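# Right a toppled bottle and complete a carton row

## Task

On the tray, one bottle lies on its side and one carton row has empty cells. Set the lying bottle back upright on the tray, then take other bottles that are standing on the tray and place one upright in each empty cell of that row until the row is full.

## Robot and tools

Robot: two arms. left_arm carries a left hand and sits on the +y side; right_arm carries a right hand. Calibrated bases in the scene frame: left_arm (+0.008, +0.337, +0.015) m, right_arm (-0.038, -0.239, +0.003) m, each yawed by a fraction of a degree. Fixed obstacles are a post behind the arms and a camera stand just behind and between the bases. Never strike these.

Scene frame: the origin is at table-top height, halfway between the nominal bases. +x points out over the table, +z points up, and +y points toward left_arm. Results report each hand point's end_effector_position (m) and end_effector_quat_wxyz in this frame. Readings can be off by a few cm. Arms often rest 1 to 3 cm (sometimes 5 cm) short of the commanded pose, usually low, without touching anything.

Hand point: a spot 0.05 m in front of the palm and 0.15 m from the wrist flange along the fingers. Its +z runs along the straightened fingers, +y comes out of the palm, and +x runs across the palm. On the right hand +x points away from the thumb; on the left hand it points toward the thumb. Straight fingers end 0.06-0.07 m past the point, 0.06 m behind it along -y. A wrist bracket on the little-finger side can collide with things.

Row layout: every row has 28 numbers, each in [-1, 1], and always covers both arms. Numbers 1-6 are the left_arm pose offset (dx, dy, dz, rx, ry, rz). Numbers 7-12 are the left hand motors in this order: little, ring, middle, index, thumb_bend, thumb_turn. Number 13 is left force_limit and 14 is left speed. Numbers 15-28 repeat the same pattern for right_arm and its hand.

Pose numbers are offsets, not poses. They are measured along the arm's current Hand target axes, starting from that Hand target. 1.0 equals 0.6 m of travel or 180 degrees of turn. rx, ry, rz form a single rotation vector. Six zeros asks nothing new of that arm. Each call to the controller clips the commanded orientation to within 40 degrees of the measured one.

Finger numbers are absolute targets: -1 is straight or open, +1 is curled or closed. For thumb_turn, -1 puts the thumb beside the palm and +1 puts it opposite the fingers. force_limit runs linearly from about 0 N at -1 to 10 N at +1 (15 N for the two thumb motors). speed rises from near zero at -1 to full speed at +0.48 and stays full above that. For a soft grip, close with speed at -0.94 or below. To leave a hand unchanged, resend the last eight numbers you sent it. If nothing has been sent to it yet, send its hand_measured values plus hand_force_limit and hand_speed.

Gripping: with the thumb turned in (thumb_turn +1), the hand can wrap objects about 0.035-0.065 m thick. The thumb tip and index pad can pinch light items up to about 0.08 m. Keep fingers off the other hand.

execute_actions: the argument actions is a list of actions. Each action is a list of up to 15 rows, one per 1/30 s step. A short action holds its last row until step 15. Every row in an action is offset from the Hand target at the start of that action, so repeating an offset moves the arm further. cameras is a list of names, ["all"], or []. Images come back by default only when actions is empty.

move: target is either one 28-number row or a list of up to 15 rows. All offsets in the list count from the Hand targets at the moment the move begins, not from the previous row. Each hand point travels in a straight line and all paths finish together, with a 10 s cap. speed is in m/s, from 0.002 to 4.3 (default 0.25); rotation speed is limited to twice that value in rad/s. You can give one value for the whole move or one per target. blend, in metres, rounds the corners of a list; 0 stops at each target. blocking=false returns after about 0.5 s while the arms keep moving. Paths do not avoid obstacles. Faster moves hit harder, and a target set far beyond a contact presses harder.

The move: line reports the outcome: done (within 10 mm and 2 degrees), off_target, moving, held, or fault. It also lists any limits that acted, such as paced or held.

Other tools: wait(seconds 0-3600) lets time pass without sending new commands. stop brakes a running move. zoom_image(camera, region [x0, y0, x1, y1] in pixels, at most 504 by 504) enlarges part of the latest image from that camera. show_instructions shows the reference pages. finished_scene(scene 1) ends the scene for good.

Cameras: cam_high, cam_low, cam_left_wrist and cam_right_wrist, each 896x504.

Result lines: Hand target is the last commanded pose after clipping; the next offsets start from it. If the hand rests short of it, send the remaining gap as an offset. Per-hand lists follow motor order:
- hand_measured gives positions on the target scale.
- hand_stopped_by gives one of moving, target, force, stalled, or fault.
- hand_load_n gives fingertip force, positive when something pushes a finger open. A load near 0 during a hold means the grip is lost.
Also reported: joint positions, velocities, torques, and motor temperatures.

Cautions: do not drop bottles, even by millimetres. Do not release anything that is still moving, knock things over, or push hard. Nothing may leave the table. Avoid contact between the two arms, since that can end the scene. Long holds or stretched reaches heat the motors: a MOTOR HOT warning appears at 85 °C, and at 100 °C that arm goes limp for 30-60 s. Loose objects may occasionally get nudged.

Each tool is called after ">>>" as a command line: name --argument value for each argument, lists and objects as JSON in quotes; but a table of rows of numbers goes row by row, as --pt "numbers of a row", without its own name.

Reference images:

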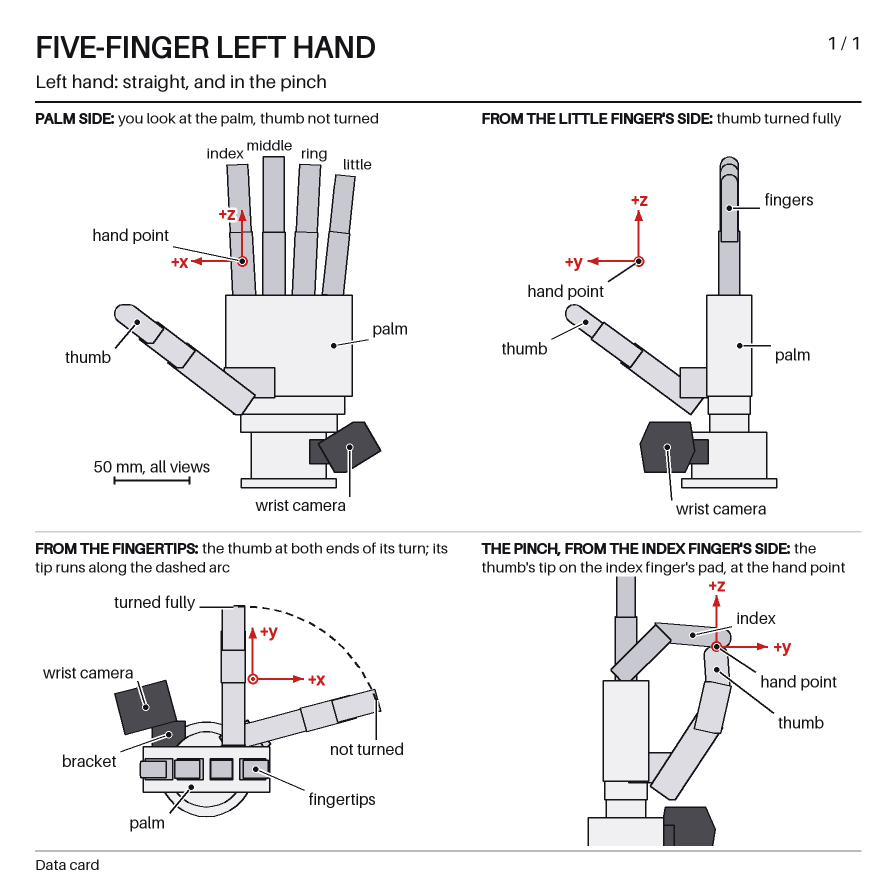

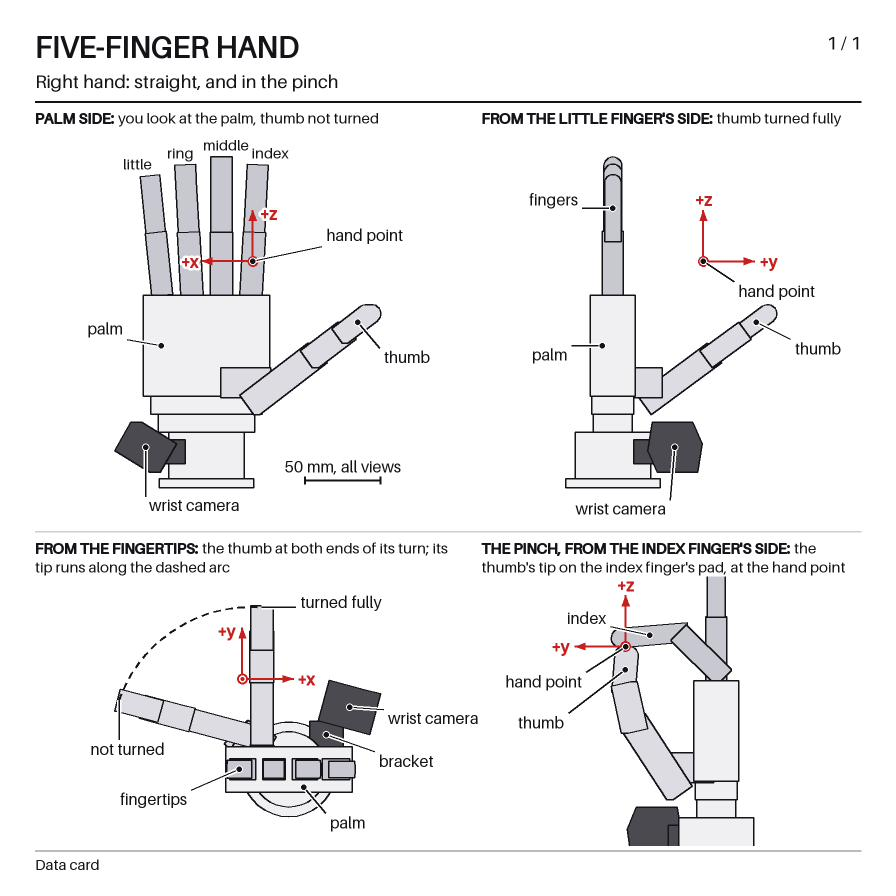

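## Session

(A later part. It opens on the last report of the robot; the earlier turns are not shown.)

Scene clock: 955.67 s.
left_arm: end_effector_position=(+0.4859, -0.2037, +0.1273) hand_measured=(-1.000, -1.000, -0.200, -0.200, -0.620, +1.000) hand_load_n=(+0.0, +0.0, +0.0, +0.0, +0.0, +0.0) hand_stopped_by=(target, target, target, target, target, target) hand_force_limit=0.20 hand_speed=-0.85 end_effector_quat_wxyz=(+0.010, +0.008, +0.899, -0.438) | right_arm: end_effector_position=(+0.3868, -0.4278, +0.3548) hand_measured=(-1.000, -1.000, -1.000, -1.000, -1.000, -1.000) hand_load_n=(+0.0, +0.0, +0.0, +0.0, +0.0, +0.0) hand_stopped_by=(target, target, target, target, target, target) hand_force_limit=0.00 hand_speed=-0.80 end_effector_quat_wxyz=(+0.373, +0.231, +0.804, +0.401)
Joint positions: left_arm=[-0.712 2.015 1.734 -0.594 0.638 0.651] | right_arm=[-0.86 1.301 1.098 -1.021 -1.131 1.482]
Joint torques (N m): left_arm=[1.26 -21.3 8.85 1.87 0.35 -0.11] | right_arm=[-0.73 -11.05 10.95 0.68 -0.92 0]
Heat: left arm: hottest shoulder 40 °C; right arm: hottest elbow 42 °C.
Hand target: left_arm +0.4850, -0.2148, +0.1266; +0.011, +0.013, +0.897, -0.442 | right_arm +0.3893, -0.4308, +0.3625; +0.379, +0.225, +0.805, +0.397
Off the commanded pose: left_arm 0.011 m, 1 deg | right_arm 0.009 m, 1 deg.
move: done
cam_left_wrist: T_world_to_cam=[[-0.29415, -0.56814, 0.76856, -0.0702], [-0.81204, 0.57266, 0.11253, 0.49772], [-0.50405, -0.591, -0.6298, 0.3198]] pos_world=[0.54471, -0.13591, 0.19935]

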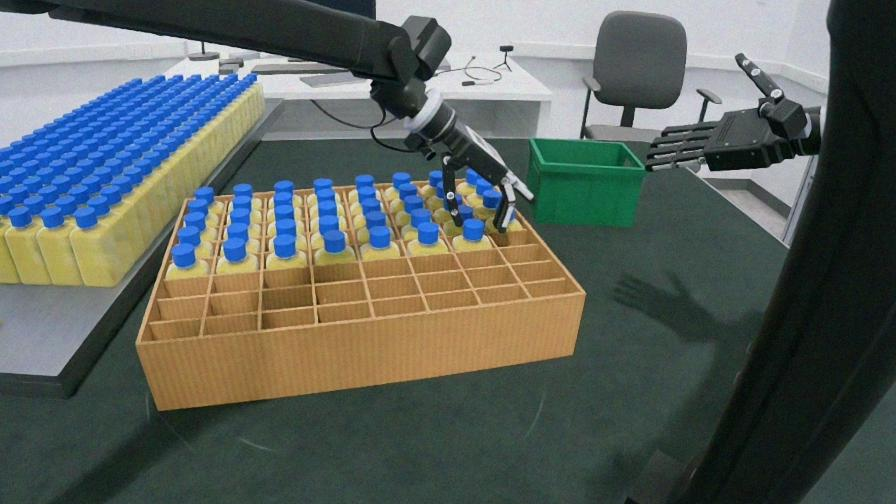

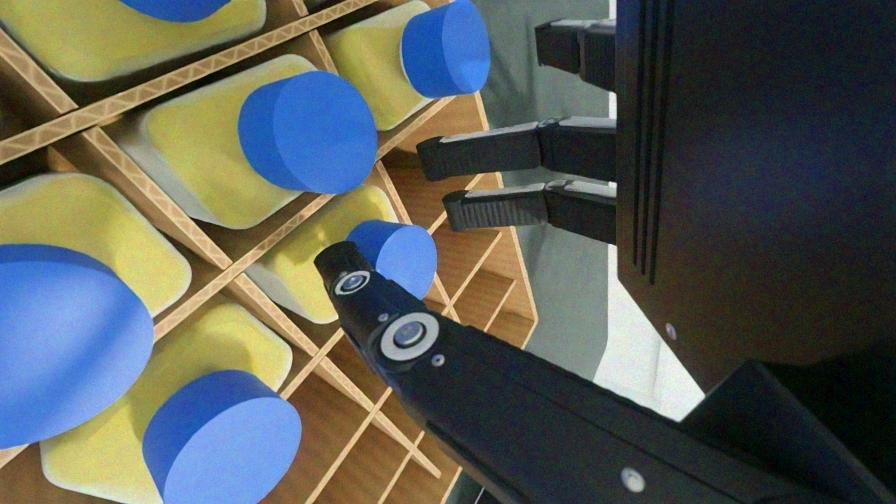

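>>> move --target '[0,-0.066,-0.0508,0,0,0,-1,-1,-0.35,-0.35,-0.62,1,0.2,-0.5,0,0,0,0,0,0,-1,-1,-1,-1,-1,-1,0,-0.8]' --cameras '["cam_low","cam_left_wrist"]' --speed 0.05

>>> zoom_image --camera "cam_low" --region '[420, 140, 540, 260]'

Scene clock: 960.63 s.
left_arm: end_effector_position=(+0.4825, -0.2008, +0.1406) hand_measured=(-1.000, -1.000, -0.350, -0.350, -0.620, +1.000) hand_load_n=(+0.0, +0.0, +0.0, +0.0, +0.0, +0.0) hand_stopped_by=(target, target, target, target, target, target) hand_force_limit=0.20 hand_speed=-0.50 end_effector_quat_wxyz=(-0.004, +0.002, +0.904, -0.427) | right_arm: end_effector_position=(+0.3868, -0.4278, +0.3548) hand_measured=(-1.000, -1.000, -1.000, -1.000, -1.000, -1.000) hand_load_n=(+0.0, +0.0, +0.0, +0.0, +0.0, +0.0) hand_stopped_by=(target, target, target, target, target, target) hand_force_limit=0.00 hand_speed=-0.80 end_effector_quat_wxyz=(+0.373, +0.231, +0.804, +0.401)
Joint positions: left_arm=[-0.712 2.015 1.779 -0.679 0.638 0.651] | right_arm=[-0.86 1.301 1.098 -1.021 -1.131 1.482]
Joint torques (N m): left_arm=[1.08 -24.23 11.07 0.98 0.41 -0.2] | right_arm=[-0.56 -10.81 10.99 0.65 -0.91 0]
Heat: left arm: hottest shoulder 40 °C; right arm: hottest elbow 42 °C.
Hand target: left_arm +0.4835, -0.2147, +0.1764; +0.011, +0.013, +0.897, -0.442 | right_arm +0.3893, -0.4308, +0.3625; +0.379, +0.225, +0.805, +0.397
Off the commanded pose: left_arm 0.039 m, 3 deg | right_arm 0.009 m, 1 deg.
move: off_target (left_arm)
cam_left_wrist: T_world_to_cam=[[-0.27134, -0.58728, 0.76254, -0.09375], [-0.80814, 0.56933, 0.15091, 0.4838], [-0.52276, -0.57529, -0.62909, 0.34012]] pos_world=[0.54334, -0.13483, 0.21245]

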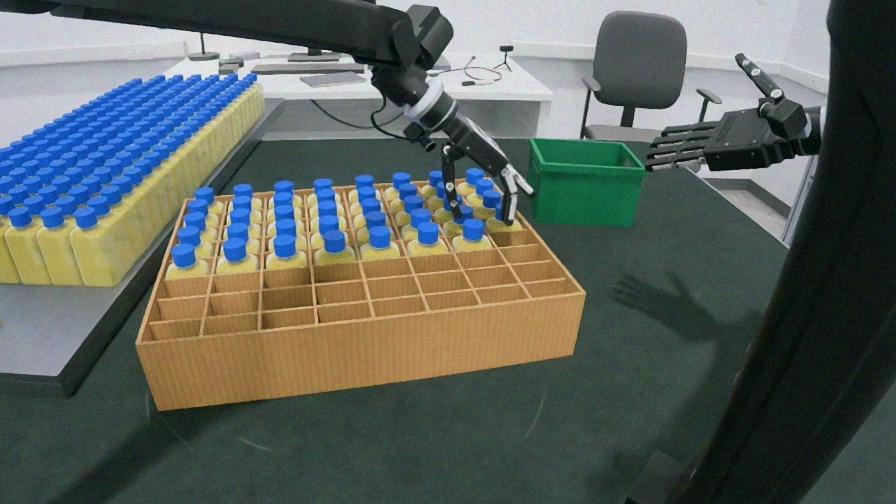

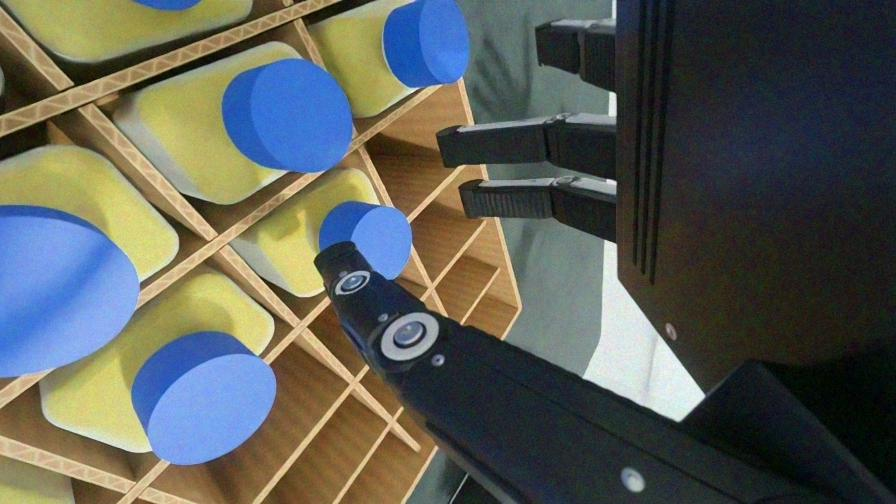

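Scaled by 4.200 from the camera's image (finer frame: 1280x720).

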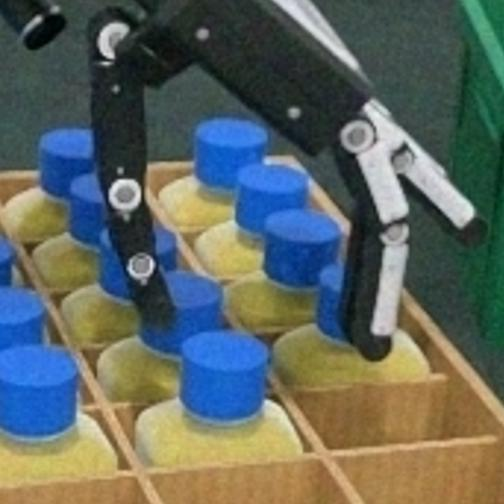

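>>> move --target '[0,-0.158,-0.122,0,0,0,-1,-1,-0.24,-0.24,-0.56,1,0.2,-0.5,0,0,0,0,0,0,-1,-1,-1,-1,-1,-1,0,-0.8]' --cameras '["cam_low","cam_left_wrist","cam_high"]' --speed 0.12

>>> zoom_image --camera "cam_low" --region '[320, 160, 600, 340]'

Scene clock: 963.50 s.
left_arm: end_effector_position=(+0.4839, -0.2052, +0.2729) hand_measured=(-1.000, -1.000, -0.240, -0.240, -0.560, +1.000) hand_load_n=(+0.0, +0.0, +0.0, +0.0, +0.0, +0.0) hand_stopped_by=(target, target, target, target, target, target) hand_force_limit=0.20 hand_speed=-0.50 end_effector_quat_wxyz=(+0.003, +0.007, +0.901, -0.433) | right_arm: end_effector_position=(+0.3868, -0.4278, +0.3548) hand_measured=(-1.000, -1.000, -1.000, -1.000, -1.000, -1.000) hand_load_n=(+0.0, +0.0, +0.0, +0.0, +0.0, +0.0) hand_stopped_by=(target, target, target, target, target, target) hand_force_limit=0.00 hand_speed=-0.80 end_effector_quat_wxyz=(+0.373, +0.231, +0.804, +0.401)
Joint positions: left_arm=[-0.715 1.984 2.074 -0.983 0.638 0.651] | right_arm=[-0.86 1.301 1.098 -1.021 -1.131 1.482]
Joint torques (N m): left_arm=[1.14 -22.48 11.04 1.05 0.31 -0.22] | right_arm=[-0.73 -10.81 10.96 0.66 -0.92 0]
Heat: left arm: hottest shoulder 40 °C; right arm: hottest elbow 42 °C.
Hand target: left_arm +0.4797, -0.2143, +0.2961; +0.011, +0.013, +0.897, -0.442 | right_arm +0.3893, -0.4308, +0.3625; +0.379, +0.225, +0.805, +0.397
Off the commanded pose: left_arm 0.025 m, 2 deg | right_arm 0.009 m, 1 deg.
move: off_target (left_arm)
cam_left_wrist: T_world_to_cam=[[-0.28611, -0.57557, 0.76607, -0.18826], [-0.80847, 0.57414, 0.12942, 0.47451], [-0.51432, -0.58231, -0.6296, 0.41621]] pos_world=[0.54383, -0.13842, 0.34485]
Images, in order (width x height): cam_high 896x504, cam_low 896x504, cam_left_wrist 896x504.

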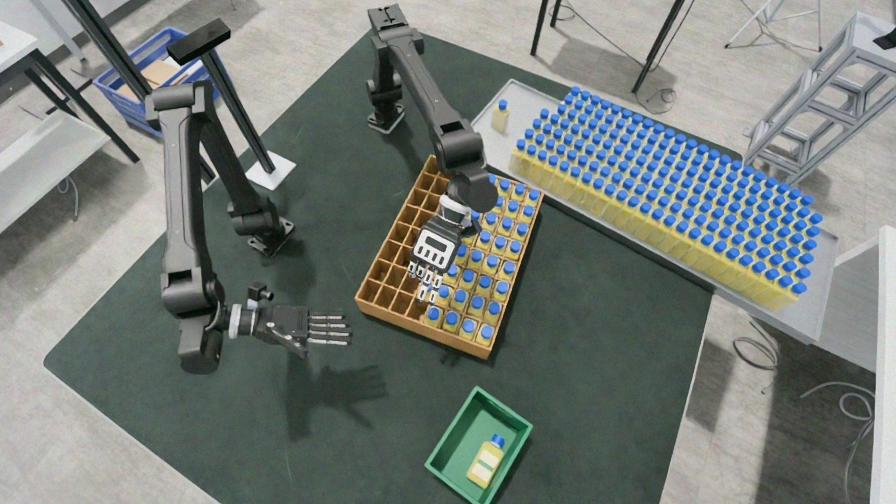

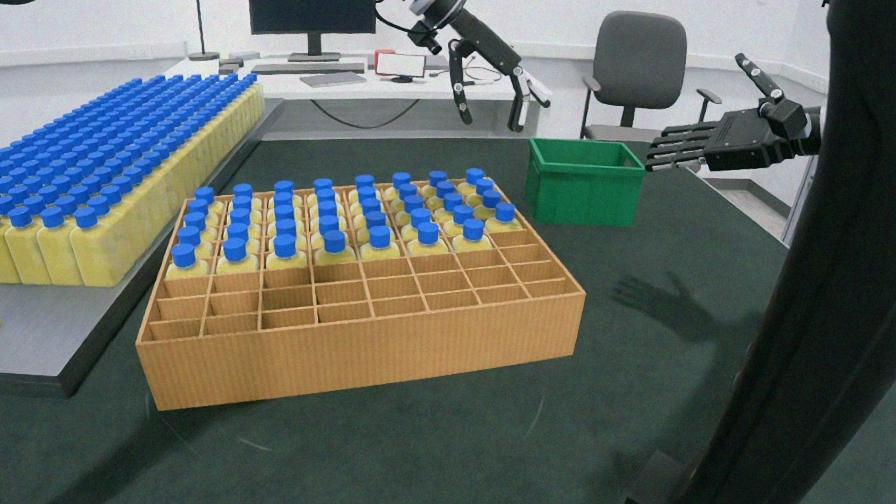

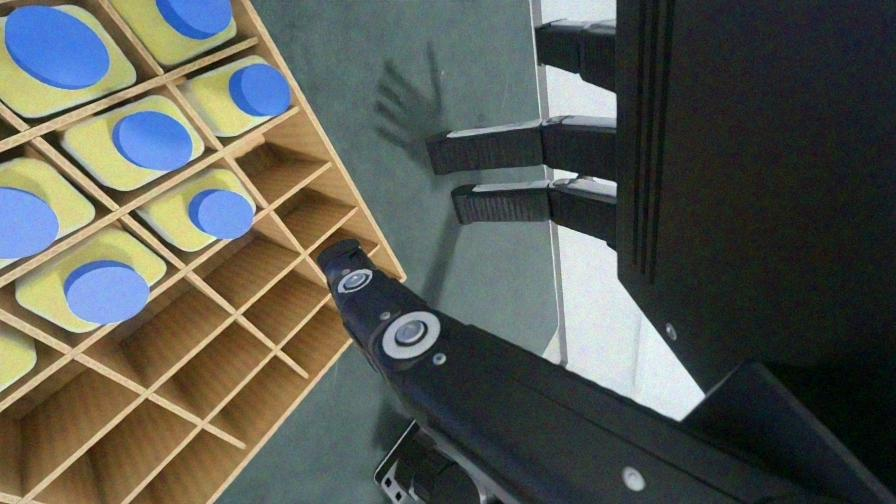

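Scaled by 1.800 from the camera's image (finer frame: 1280x720).

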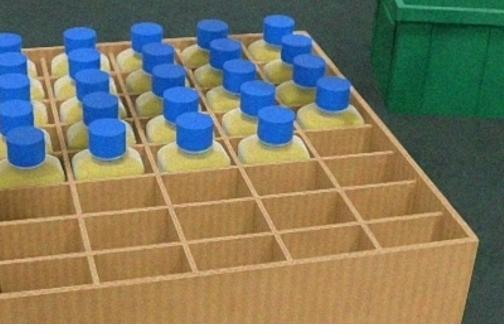

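>>> move --pt "0.0867 0.218 -0.491 -0.0086 -0.2175 -0.1673 -1 -1 -0.24 -0.24 -0.56 1 0.2 -0.5 0 0 0 0 0 0 -1 -1 -1 -1 -1 -1 0 -0.8" --pt "0.1102 0.522 -0.8878 -0.019 -0.4818 -0.3705 -1 -1 -0.24 -0.24 -0.56 1 0.2 -0.5 0 0 0 0 0 0 -1 -1 -1 -1 -1 -1 0 -0.8" --cameras '[]' --speed '[0.2,0.2]' --blend '[0.05,0]'

Scene clock: 974.23 s.
left_arm: end_effector_position=(+0.4230, +0.3976, +0.3664) hand_measured=(-1.000, -1.000, -0.240, -0.240, -0.560, +1.000) hand_load_n=(+0.0, -0.5, +0.0, +0.0, +0.0, +0.0) hand_stopped_by=(target, target, target, target, target, target) hand_force_limit=0.20 hand_speed=-0.50 end_effector_quat_wxyz=(-0.367, +0.718, -0.538, +0.246) | right_arm: end_effector_position=(+0.3868, -0.4278, +0.3548) hand_measured=(-1.000, -1.000, -1.000, -1.000, -1.000, -1.000) hand_load_n=(+0.0, +0.0, +0.0, +0.0, +0.0, +0.0) hand_stopped_by=(target, target, target, target, target, target) hand_force_limit=0.00 hand_speed=-0.80 end_effector_quat_wxyz=(+0.373, +0.231, +0.804, +0.401)
Joint positions: left_arm=[0.149 0.982 1.197 -0.879 -0.14 -0.056] | right_arm=[-0.86 1.301 1.098 -1.021 -1.131 1.482]
Joint torques (N m): left_arm=[2.84 -5.71 8.61 1.42 -0.15 -0.25] | right_arm=[-0.79 -10.7 10.95 0.61 -0.92 -0.01]
Heat: left arm: hottest shoulder 40 °C; right arm: hottest elbow 42 °C.
Hand target: left_arm +0.4197, +0.3999, +0.3697; -0.367, +0.725, -0.528, +0.247 | right_arm +0.3893, -0.4308, +0.3625; +0.379, +0.225, +0.805, +0.397
Off the commanded pose: left_arm 0.005 m, 1 deg | right_arm 0.009 m, 1 deg.
move: done

>>> move --target '[-0.1218,0.061,0.3508,0.004,-0.2457,-0.1936,-1,-1,-0.24,-0.24,-0.56,1,0.2,-0.5,0,0,0,0,0,0,-1,-1,-1,-1,-1,-1,0,-0.8]' --cameras '["cam_left_wrist","cam_high"]' --speed 0.15

>>> zoom_image --camera "cam_high" --region '[340, 160, 560, 370]'

Scene clock: 984.13 s.
left_arm: end_effector_position=(+0.5184, +0.5184, +0.2016) hand_measured=(-1.000, -1.000, -0.240, -0.240, -0.560, +1.000) hand_load_n=(+0.0, +0.0, +0.0, +0.0, +0.0, +0.0) hand_stopped_by=(target, target, target, target, target, target) hand_force_limit=0.20 hand_speed=-0.50 end_effector_quat_wxyz=(-0.448, +0.884, -0.128, +0.048) | right_arm: end_effector_position=(+0.3868, -0.4278, +0.3548) hand_measured=(-1.000, -1.000, -1.000, -1.000, -1.000, -1.000) hand_load_n=(+0.0, +0.0, +0.0, +0.0, +0.0, +0.0) hand_stopped_by=(target, target, target, target, target, target) hand_force_limit=0.00 hand_speed=-0.80 end_effector_quat_wxyz=(+0.373, +0.231, +0.804, +0.401)
Joint positions: left_arm=[0.147 1.476 1.219 -0.819 -0.83 -0.904] | right_arm=[-0.86 1.301 1.098 -1.021 -1.131 1.482]
Joint torques (N m): left_arm=[2.61 -11.81 10.93 0.73 -0.71 -0.3] | right_arm=[-0.44 -10.7 10.99 0.7 -0.92 -0.02]
Heat: left arm: hottest shoulder 39 °C; right arm: hottest elbow 42 °C.
Hand target: left_arm +0.5317, +0.5199, +0.2148; -0.452, +0.883, -0.117, +0.059 | right_arm +0.3893, -0.4308, +0.3625; +0.379, +0.225, +0.805, +0.397
Off the commanded pose: left_arm 0.019 m, 2 deg | right_arm 0.009 m, 1 deg.
move: off_target (left_arm)
cam_left_wrist: T_world_to_cam=[[0.43132, 0.44855, 0.78279, -0.61348], [0.63226, -0.76923, 0.0924, 0.05324], [0.64359, 0.45507, -0.61539, -0.33047]] pos_world=[0.44363, 0.46652, 0.27194]
Images, in order (width x height): cam_high 896x504, cam_left_wrist 896x504.

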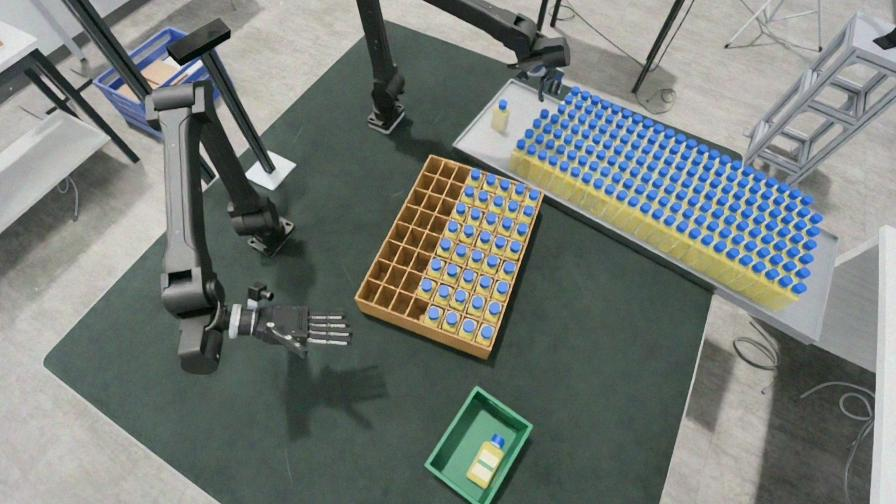

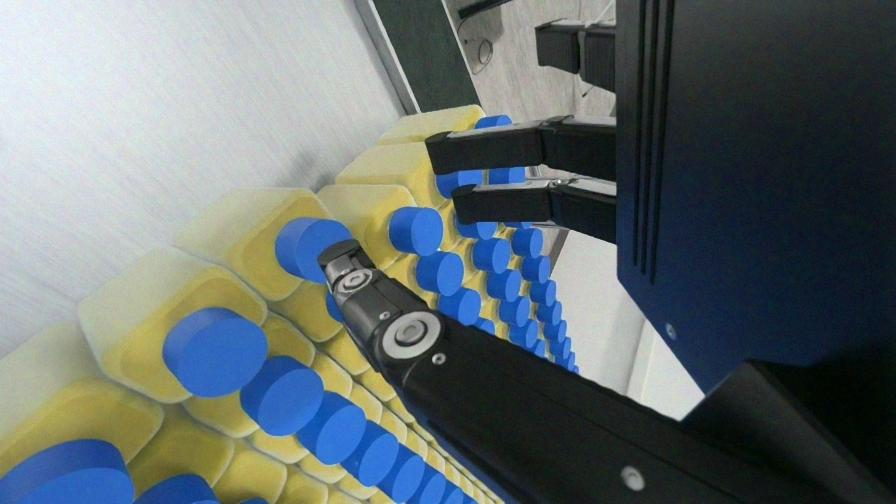

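Scaled by 2.291 from the camera's image (finer frame: 1280x720).

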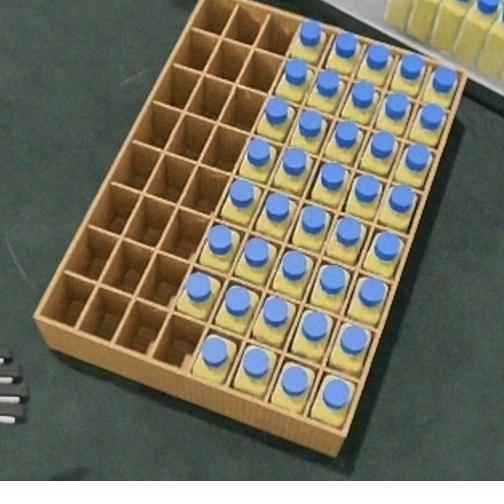

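>>> move --target '[0.0015,0.0655,0.0222,0,0,0,-1,-1,-0.2,-0.2,-0.58,1,0.2,-0.5,0,0,0,0,0,0,-1,-1,-1,-1,-1,-1,0,-0.8]' --cameras '["cam_left_wrist"]' --speed 0.06

>>> zoom_image --camera "cam_left_wrist" --region '[160, 130, 520, 400]'

Scene clock: 993.07 s.
left_arm: end_effector_position=(+0.5221, +0.5127, +0.1801) hand_measured=(-1.000, -1.000, -0.200, -0.200, -0.580, +1.000) hand_load_n=(+0.0, +0.0, +0.0, -0.5, +0.0, +0.0) hand_stopped_by=(target, target, target, target, target, target) hand_force_limit=0.20 hand_speed=-0.50 end_effector_quat_wxyz=(-0.451, +0.883, -0.119, +0.053) | right_arm: end_effector_position=(+0.3868, -0.4278, +0.3548) hand_measured=(-1.000, -1.000, -1.000, -1.000, -1.000, -1.000) hand_load_n=(+0.0, +0.0, +0.0, +0.0, +0.0, +0.0) hand_stopped_by=(target, target, target, target, target, target) hand_force_limit=0.00 hand_speed=-0.80 end_effector_quat_wxyz=(+0.373, +0.231, +0.804, +0.401)
Joint positions: left_arm=[0.131 1.497 1.18 -0.767 -0.842 -0.937] | right_arm=[-0.86 1.301 1.098 -1.021 -1.131 1.482]
Joint torques (N m): left_arm=[1.73 -12.34 7.61 1.69 -0.72 -0.29] | right_arm=[-0.67 -10.64 10.99 0.64 -0.91 -0.01]
Heat: left arm: hottest shoulder 39 °C; right arm: hottest elbow 42 °C.
Hand target: left_arm +0.5293, +0.5079, +0.1752; -0.452, +0.883, -0.117, +0.059 | right_arm +0.3893, -0.4308, +0.3625; +0.379, +0.225, +0.805, +0.397
Off the commanded pose: left_arm 0.010 m, 1 deg | right_arm 0.009 m, 1 deg.
move: done
cam_left_wrist: T_world_to_cam=[[0.41326, 0.45052, 0.79136, -0.58883], [0.63836, -0.76308, 0.10106, 0.04053], [0.64939, 0.46341, -0.60295, -0.35303]] pos_world=[0.44672, 0.45981, 0.24902]

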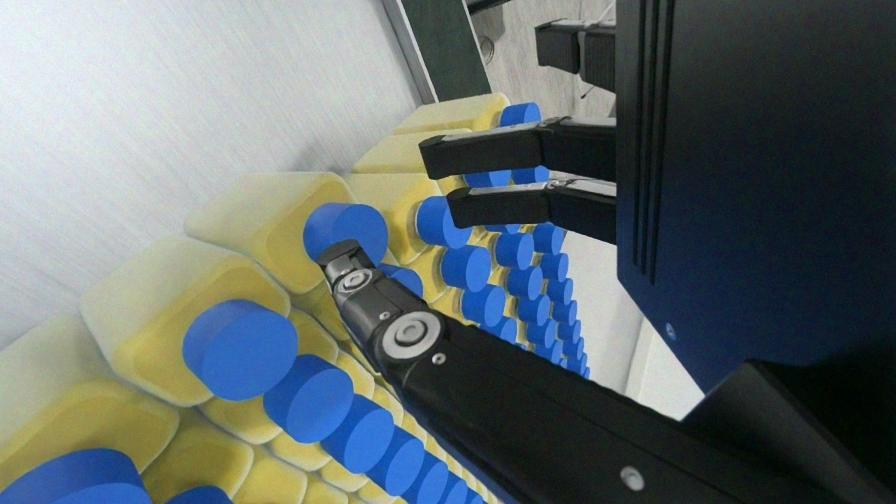

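Scaled by 1.400 from the camera's image (finer frame: 1280x720).

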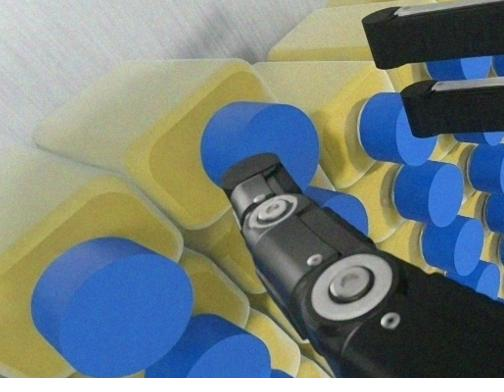

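>>> move --target '[0.0063,0.0248,0.014,0,0,0,-1,-1,-0.2,-0.2,-0.58,1,0.2,-0.5,0,0,0,0,0,0,-1,-1,-1,-1,-1,-1,0,-0.8]' --cameras '["cam_left_wrist"]' --speed 0.05

>>> zoom_image --camera "cam_left_wrist" --region '[200, 130, 560, 400]'

Scene clock: 1001.93 s.
left_arm: end_effector_position=(+0.5258, +0.5102, +0.1639) hand_measured=(-1.000, -1.000, -0.200, -0.200, -0.580, +1.000) hand_load_n=(+0.0, +0.0, +0.0, +0.0, +0.0, +0.0) hand_stopped_by=(target, target, target, target, target, target) hand_force_limit=0.20 hand_speed=-0.50 end_effector_quat_wxyz=(-0.451, +0.883, -0.119, +0.054) | right_arm: end_effector_position=(+0.3868, -0.4278, +0.3548) hand_measured=(-1.000, -1.000, -1.000, -1.000, -1.000, -1.000) hand_load_n=(+0.0, +0.0, +0.0, +0.0, +0.0, +0.0) hand_stopped_by=(target, target, target, target, target, target) hand_force_limit=0.00 hand_speed=-0.80 end_effector_quat_wxyz=(+0.373, +0.231, +0.804, +0.401)
Joint positions: left_arm=[0.125 1.52 1.161 -0.73 -0.845 -0.946] | right_arm=[-0.86 1.301 1.098 -1.021 -1.131 1.482]
Joint torques (N m): left_arm=[1.61 -11.11 7.41 1.65 -0.7 -0.24] | right_arm=[-0.67 -10.81 10.97 0.7 -0.91 0]
Heat: left arm: hottest elbow 39 °C; right arm: hottest elbow 42 °C.
Hand target: left_arm +0.5326, +0.5051, +0.1583; -0.452, +0.883, -0.117, +0.059 | right_arm +0.3893, -0.4308, +0.3625; +0.379, +0.225, +0.805, +0.397
Off the commanded pose: left_arm 0.010 m, 1 deg | right_arm 0.009 m, 1 deg.
move: done
cam_left_wrist: T_world_to_cam=[[0.4116, 0.45077, 0.79208, -0.57582], [0.63858, -0.76274, 0.10224, 0.03745], [0.65024, 0.46372, -0.60179, -0.36483]] pos_world=[0.45032, 0.45731, 0.23272]

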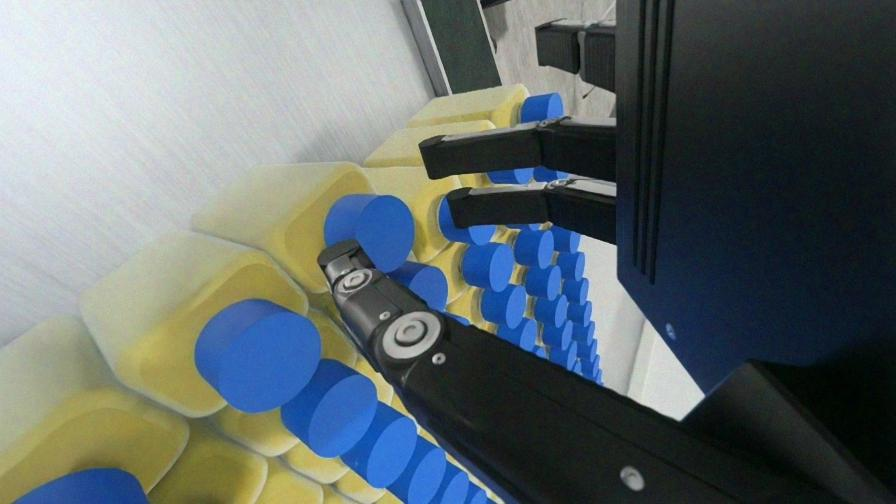

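Scaled by 1.400 from the camera's image (finer frame: 1280x720).

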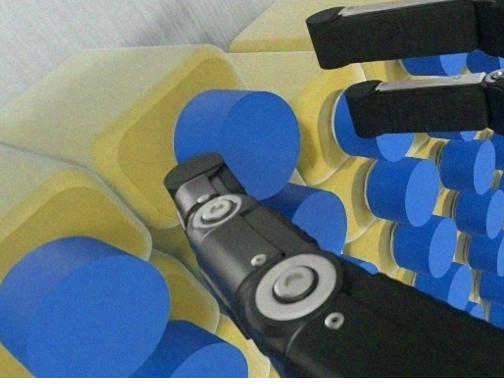

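>>> move --target '[0.0032,0.0225,0.013,0,0,0,-1,-1,-0.2,-0.2,-0.58,1,0.2,-0.5,0,0,0,0,0,0,-1,-1,-1,-1,-1,-1,0,-0.8]' --cameras '["cam_left_wrist"]' --speed 0.03

>>> zoom_image --camera "cam_left_wrist" --region '[200, 130, 560, 400]'

Scene clock: 1007.00 s.
left_arm: end_effector_position=(+0.5276, +0.5086, +0.1499) hand_measured=(-1.000, -1.000, -0.200, -0.200, -0.580, +1.000) hand_load_n=(+0.0, +0.0, +0.0, +0.0, +0.0, +0.0) hand_stopped_by=(target, target, target, target, target, target) hand_force_limit=0.20 hand_speed=-0.50 end_effector_quat_wxyz=(-0.451, +0.883, -0.118, +0.055) | right_arm: end_effector_position=(+0.3868, -0.4278, +0.3548) hand_measured=(-1.000, -1.000, -1.000, -1.000, -1.000, -1.000) hand_load_n=(+0.0, +0.0, +0.0, +0.0, +0.0, +0.0) hand_stopped_by=(target, target, target, target, target, target) hand_force_limit=0.00 hand_speed=-0.80 end_effector_quat_wxyz=(+0.373, +0.231, +0.804, +0.401)
Joint positions: left_arm=[0.121 1.537 1.141 -0.695 -0.848 -0.953] | right_arm=[-0.86 1.301 1.098 -1.021 -1.131 1.482]
Joint torques (N m): left_arm=[1.14 -11.63 7.2 1.89 -0.72 -0.22] | right_arm=[-0.97 -10.75 11.02 0.66 -0.93 -0.01]
Heat: left arm: hottest elbow 39 °C; right arm: hottest elbow 42 °C.
Hand target: left_arm +0.5339, +0.5031, +0.1427; -0.452, +0.883, -0.117, +0.059 | right_arm +0.3893, -0.4308, +0.3625; +0.379, +0.225, +0.805, +0.397
Off the commanded pose: left_arm 0.011 m, 1 deg | right_arm 0.009 m, 1 deg.
move: off_target (left_arm)
cam_left_wrist: T_world_to_cam=[[0.40937, 0.45053, 0.79338, -0.5635], [0.63861, -0.76254, 0.1035, 0.03613], [0.65161, 0.46429, -0.59987, -0.37494]] pos_world=[0.45192, 0.4555, 0.21842]

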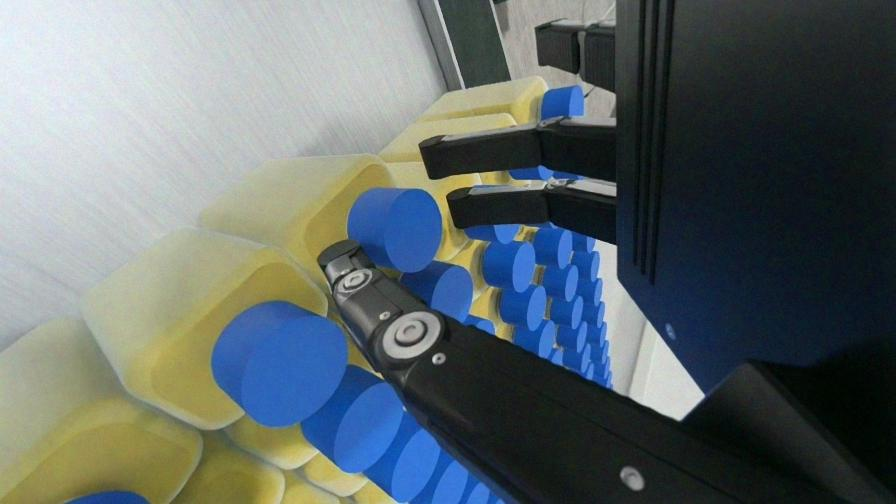

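Scaled by 1.400 from the camera's image (finer frame: 1280x720).

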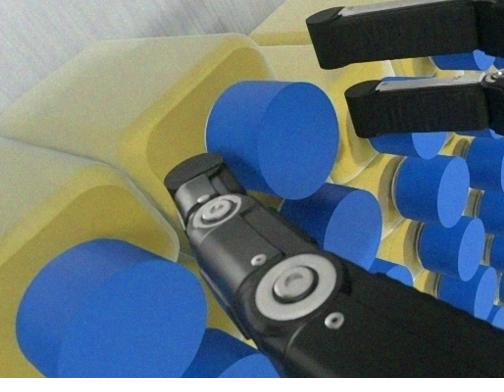

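>>> move --target '[0,0,0,0,0,0,-1,-1,0.12,0.12,-0.46,1,-0.2,-0.9,0,0,0,0,0,0,-1,-1,-1,-1,-1,-1,0,-0.8]' --cameras '["cam_left_wrist"]' --speed 0.03

>>> zoom_image --camera "cam_left_wrist" --region '[200, 130, 560, 400]'

Scene clock: 1012.37 s.
left_arm: end_effector_position=(+0.5275, +0.5095, +0.1505) hand_measured=(-1.000, -1.000, +0.078, +0.086, -0.462, +1.000) hand_load_n=(+0.0, +0.0, +4.0, +5.0, +3.5, +0.0) hand_stopped_by=(target, target, force, force, target, target) hand_force_limit=-0.20 hand_speed=-0.90 end_effector_quat_wxyz=(-0.453, +0.882, -0.117, +0.054) | right_arm: end_effector_position=(+0.3868, -0.4278, +0.3548) hand_measured=(-1.000, -1.000, -1.000, -1.000, -1.000, -1.000) hand_load_n=(+0.0, +0.0, +0.0, +0.0, +0.0, +0.5) hand_stopped_by=(target, target, target, target, target, target) hand_force_limit=0.00 hand_speed=-0.80 end_effector_quat_wxyz=(+0.373, +0.231, +0.804, +0.401)
Joint positions: left_arm=[0.121 1.537 1.141 -0.694 -0.853 -0.953] | right_arm=[-0.86 1.301 1.098 -1.021 -1.131 1.482]
Joint torques (N m): left_arm=[1.85 -11.63 7.25 1.73 -0.53 -0.25] | right_arm=[-0.67 -10.87 10.99 0.7 -0.92 -0.02]
Heat: left arm: hottest elbow 39 °C; right arm: hottest elbow 42 °C.
Hand target: left_arm +0.5339, +0.5030, +0.1426; -0.451, +0.883, -0.117, +0.059 | right_arm +0.3893, -0.4308, +0.3625; +0.379, +0.225, +0.805, +0.397
Off the commanded pose: left_arm 0.012 m, 1 deg | right_arm 0.009 m, 1 deg.
move: done
cam_left_wrist: T_world_to_cam=[[0.40756, 0.44806, 0.7957, -0.56248], [0.64048, -0.76135, 0.10066, 0.03564], [0.65091, 0.4686, -0.59727, -0.37716]] pos_world=[0.45192, 0.4559, 0.21871]

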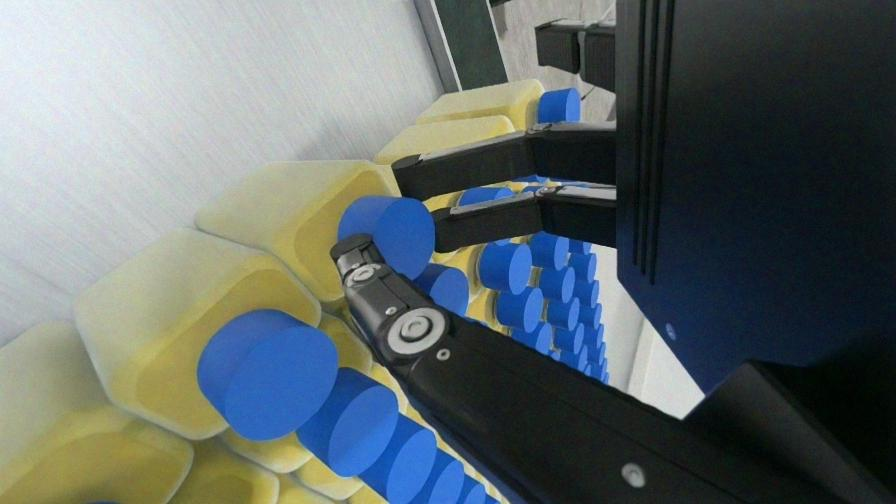

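Scaled by 1.400 from the camera's image (finer frame: 1280x720).

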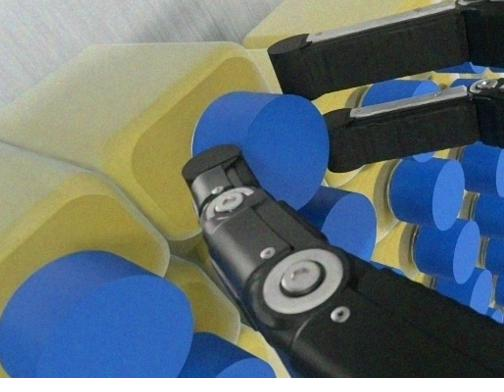

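>>> move --target '[0,0,0,0,0,0,-1,-1,0.22,0.22,-0.43,1,0.2,-0.92,0,0,0,0,0,0,-1,-1,-1,-1,-1,-1,0,-0.8]' --cameras '["cam_left_wrist"]' --speed 0.03

>>> zoom_image --camera "cam_left_wrist" --region '[200, 130, 560, 400]'

Scene clock: 1015.17 s.
left_arm: end_effector_position=(+0.5275, +0.5096, +0.1505) hand_measured=(-1.000, -1.000, +0.104, +0.100, -0.434, +1.000) hand_load_n=(+0.0, +0.0, +7.0, +5.5, +8.0, +0.5) hand_stopped_by=(target, target, force, force, target, target) hand_force_limit=0.20 hand_speed=-0.92 end_effector_quat_wxyz=(-0.453, +0.882, -0.117, +0.054) | right_arm: end_effector_position=(+0.3868, -0.4278, +0.3548) hand_measured=(-1.000, -1.000, -1.000, -1.000, -1.000, -1.000) hand_load_n=(+0.0, +0.0, +0.0, +0.0, +0.0, +0.0) hand_stopped_by=(target, target, target, target, target, target) hand_force_limit=0.00 hand_speed=-0.80 end_effector_quat_wxyz=(+0.373, +0.231, +0.804, +0.401)
Joint positions: left_arm=[0.121 1.537 1.141 -0.694 -0.853 -0.953] | right_arm=[-0.86 1.301 1.098 -1.021 -1.131 1.482]
Joint torques (N m): left_arm=[1.03 -11.4 7.17 1.84 -0.51 -0.29] | right_arm=[-0.73 -10.75 11 0.65 -0.92 0]
Heat: left arm: hottest elbow 39 °C; right arm: hottest elbow 42 °C.
Hand target: left_arm +0.5339, +0.5030, +0.1427; -0.452, +0.883, -0.117, +0.059 | right_arm +0.3893, -0.4308, +0.3625; +0.379, +0.225, +0.805, +0.397
Off the commanded pose: left_arm 0.012 m, 1 deg | right_arm 0.009 m, 1 deg.
move: done
cam_left_wrist: T_world_to_cam=[[0.40745, 0.44766, 0.79598, -0.56244], [0.64073, -0.76121, 0.10012, 0.03564], [0.65073, 0.46922, -0.59698, -0.37741]] pos_world=[0.45192, 0.456, 0.21881]

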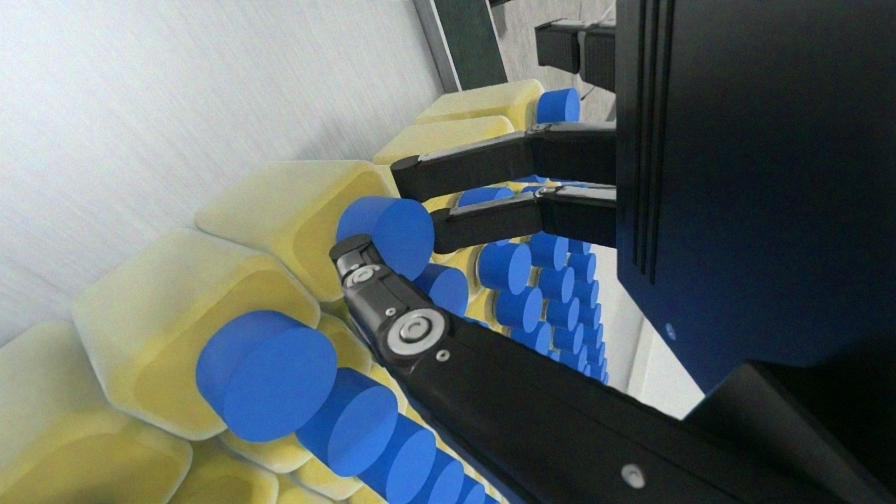

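Scaled by 1.400 from the camera's image (finer frame: 1280x720).

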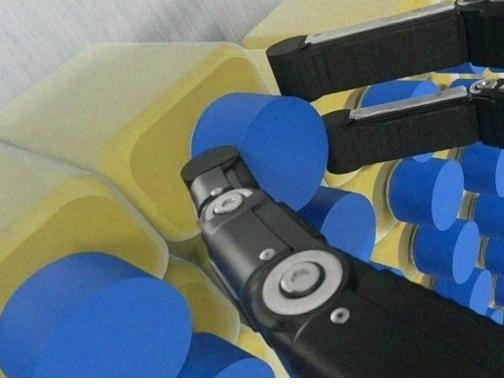

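>>> move --target '[0.0038,-0.1012,-0.0592,0,0,0,-1,-1,0.22,0.22,-0.43,1,0.2,-0.92,0,0,0,0,0,0,-1,-1,-1,-1,-1,-1,0,-0.8]' --cameras '["cam_left_wrist"]' --speed 0.05

>>> zoom_image --camera "cam_left_wrist" --region '[200, 130, 560, 400]'

Scene clock: 1018.93 s.
left_arm: end_effector_position=(+0.5274, +0.5091, +0.1876) hand_measured=(-1.000, -1.000, +0.106, +0.100, -0.434, +1.000) hand_load_n=(+0.0, +0.0, +0.0, +0.5, +0.0, +0.5) hand_stopped_by=(target, target, force, force, target, target) hand_force_limit=0.20 hand_speed=-0.92 end_effector_quat_wxyz=(-0.448, +0.884, -0.125, +0.039) | right_arm: end_effector_position=(+0.3868, -0.4278, +0.3548) hand_measured=(-1.000, -1.000, -1.000, -1.000, -1.000, -1.000) hand_load_n=(+0.0, +0.5, +0.0, +0.0, +0.0, +0.0) hand_stopped_by=(target, target, target, target, target, target) hand_force_limit=0.00 hand_speed=-0.80 end_effector_quat_wxyz=(+0.373, +0.231, +0.804, +0.401)
Joint positions: left_arm=[0.121 1.521 1.236 -0.842 -0.851 -0.953] | right_arm=[-0.86 1.301 1.098 -1.021 -1.131 1.482]
Joint torques (N m): left_arm=[2.14 -14.74 10.55 0.58 -0.46 -0.12] | right_arm=[-0.67 -10.75 10.99 0.69 -0.91 0.01]
Heat: left arm: hottest elbow 39 °C; right arm: hottest elbow 42 °C.
Hand target: left_arm +0.5380, +0.5089, +0.2128; -0.452, +0.883, -0.117, +0.059 | right_arm +0.3893, -0.4308, +0.3625; +0.379, +0.225, +0.805, +0.397
Off the commanded pose: left_arm 0.027 m, 2 deg | right_arm 0.009 m, 1 deg.
move: off_target (left_arm)
cam_left_wrist: T_world_to_cam=[[0.43601, 0.45298, 0.77763, -0.60595], [0.64327, -0.76116, 0.08271, 0.03355], [0.62936, 0.46417, -0.62326, -0.33626]] pos_world=[0.45425, 0.4561, 0.25885]

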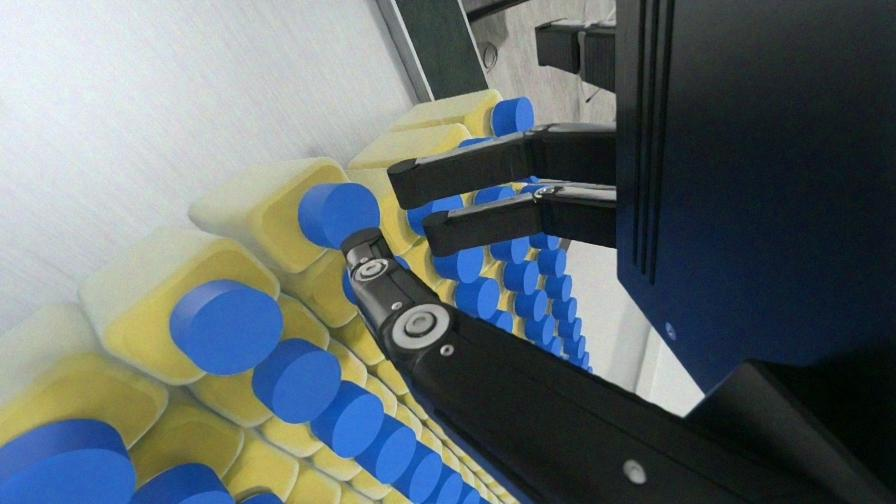

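Scaled by 1.400 from the camera's image (finer frame: 1280x720).

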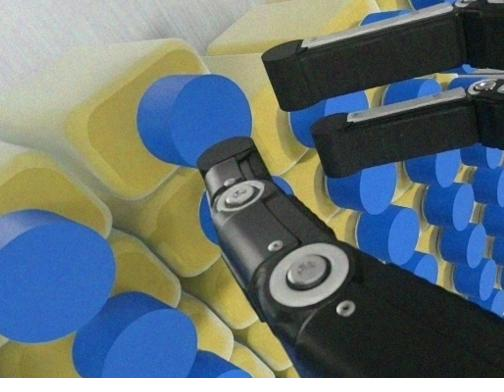

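>>> move --target '[0,0,0,0,0,0,-1,-1,-0.2,-0.2,-0.58,1,0.2,-0.5,0,0,0,0,0,0,-1,-1,-1,-1,-1,-1,0,-0.8]' --cameras '[]'

>>> move --target '[-0.0097,0.073,0.0495,0,0,0,-1,-1,-0.2,-0.2,-0.58,1,0.2,-0.5,0,0,0,0,0,0,-1,-1,-1,-1,-1,-1,0,-0.8]' --cameras '["cam_left_wrist"]' --speed 0.05

>>> zoom_image --camera "cam_left_wrist" --region '[200, 130, 560, 400]'

Scene clock: 1026.67 s.
left_arm: end_effector_position=(+0.5273, +0.5091, +0.1875) hand_measured=(-1.000, -1.000, -0.200, -0.200, -0.580, +1.000) hand_load_n=(+0.0, +0.0, +0.0, +0.0, +0.0, +0.0) hand_stopped_by=(target, target, target, target, target, target) hand_force_limit=0.20 hand_speed=-0.50 end_effector_quat_wxyz=(-0.448, +0.884, -0.125, +0.039) | right_arm: end_effector_position=(+0.3868, -0.4278, +0.3548) hand_measured=(-1.000, -1.000, -1.000, -1.000, -1.000, -1.000) hand_load_n=(+0.0, +0.0, -0.5, +0.0, +0.0, +0.0) hand_stopped_by=(target, target, target, target, target, target) hand_force_limit=0.00 hand_speed=-0.80 end_effector_quat_wxyz=(+0.373, +0.231, +0.804, +0.401)
Joint positions: left_arm=[0.121 1.521 1.236 -0.842 -0.851 -0.953] | right_arm=[-0.86 1.301 1.098 -1.021 -1.131 1.482]
Joint torques (N m): left_arm=[2.37 -14.92 10.66 0.7 -0.39 -0.11] | right_arm=[-0.62 -10.81 10.99 0.66 -0.92 0]
Heat: left arm: hottest elbow 39 °C; right arm: hottest elbow 42 °C.
Hand target: left_arm +0.5379, +0.5089, +0.2128; -0.452, +0.883, -0.117, +0.059 | right_arm +0.3893, -0.4308, +0.3625; +0.379, +0.225, +0.805, +0.397
Off the commanded pose: left_arm 0.027 m, 3 deg | right_arm 0.009 m, 1 deg.
move: done

Scene clock: 1028.13 s.
left_arm: end_effector_position=(+0.5282, +0.5090, +0.1649) hand_measured=(-1.000, -1.000, -0.200, -0.200, -0.580, +1.000) hand_load_n=(+0.0, +0.0, +0.0, +0.0, +0.0, +0.0) hand_stopped_by=(target, target, target, target, target, target) hand_force_limit=0.20 hand_speed=-0.50 end_effector_quat_wxyz=(-0.453, +0.882, -0.116, +0.058) | right_arm: end_effector_position=(+0.3868, -0.4278, +0.3548) hand_measured=(-1.000, -1.000, -1.000, -1.000, -1.000, -1.000) hand_load_n=(+0.0, +0.0, +0.0, +0.0, +0.0, +0.0) hand_stopped_by=(target, target, target, target, target, target) hand_force_limit=0.00 hand_speed=-0.80 end_effector_quat_wxyz=(+0.373, +0.231, +0.804, +0.401)
Joint positions: left_arm=[0.121 1.521 1.162 -0.725 -0.85 -0.953] | right_arm=[-0.86 1.301 1.098 -1.021 -1.131 1.482]
Joint torques (N m): left_arm=[1.96 -12.22 7.45 1.76 -0.42 -0.07] | right_arm=[-0.73 -10.99 11.02 0.69 -0.91 0.02]
Heat: left arm: hottest elbow 39 °C; right arm: hottest elbow 42 °C.
Hand target: left_arm +0.5319, +0.5089, +0.1599; -0.452, +0.883, -0.117, +0.059 | right_arm +0.3893, -0.4308, +0.3625; +0.379, +0.225, +0.805, +0.397
Off the commanded pose: left_arm 0.006 m, 0 deg | right_arm 0.009 m, 1 deg.
move: done
cam_left_wrist: T_world_to_cam=[[0.40305, 0.44915, 0.79738, -0.57258], [0.63888, -0.76194, 0.10625, 0.03357], [0.65528, 0.46661, -0.59405, -0.37066]] pos_world=[0.45221, 0.4557, 0.23281]

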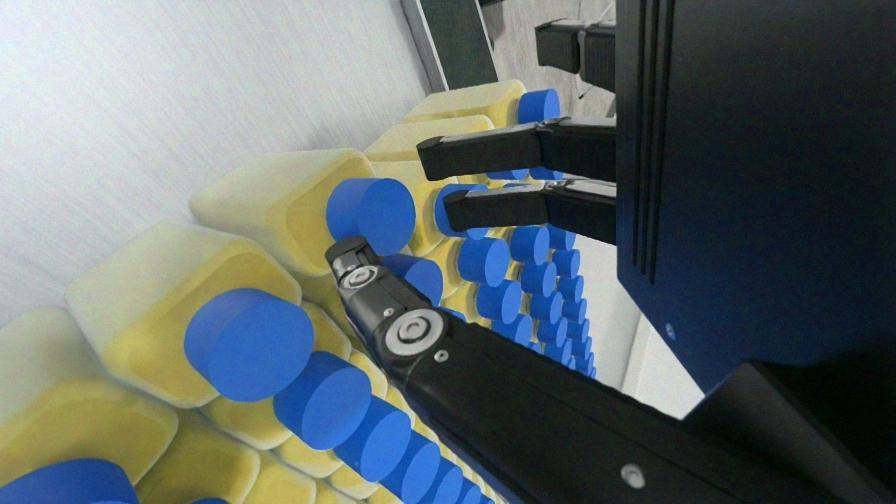

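Scaled by 1.400 from the camera's image (finer frame: 1280x720).

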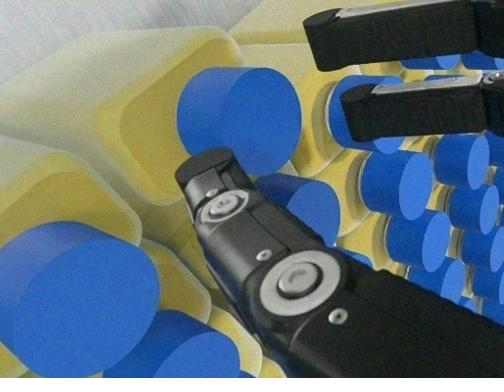

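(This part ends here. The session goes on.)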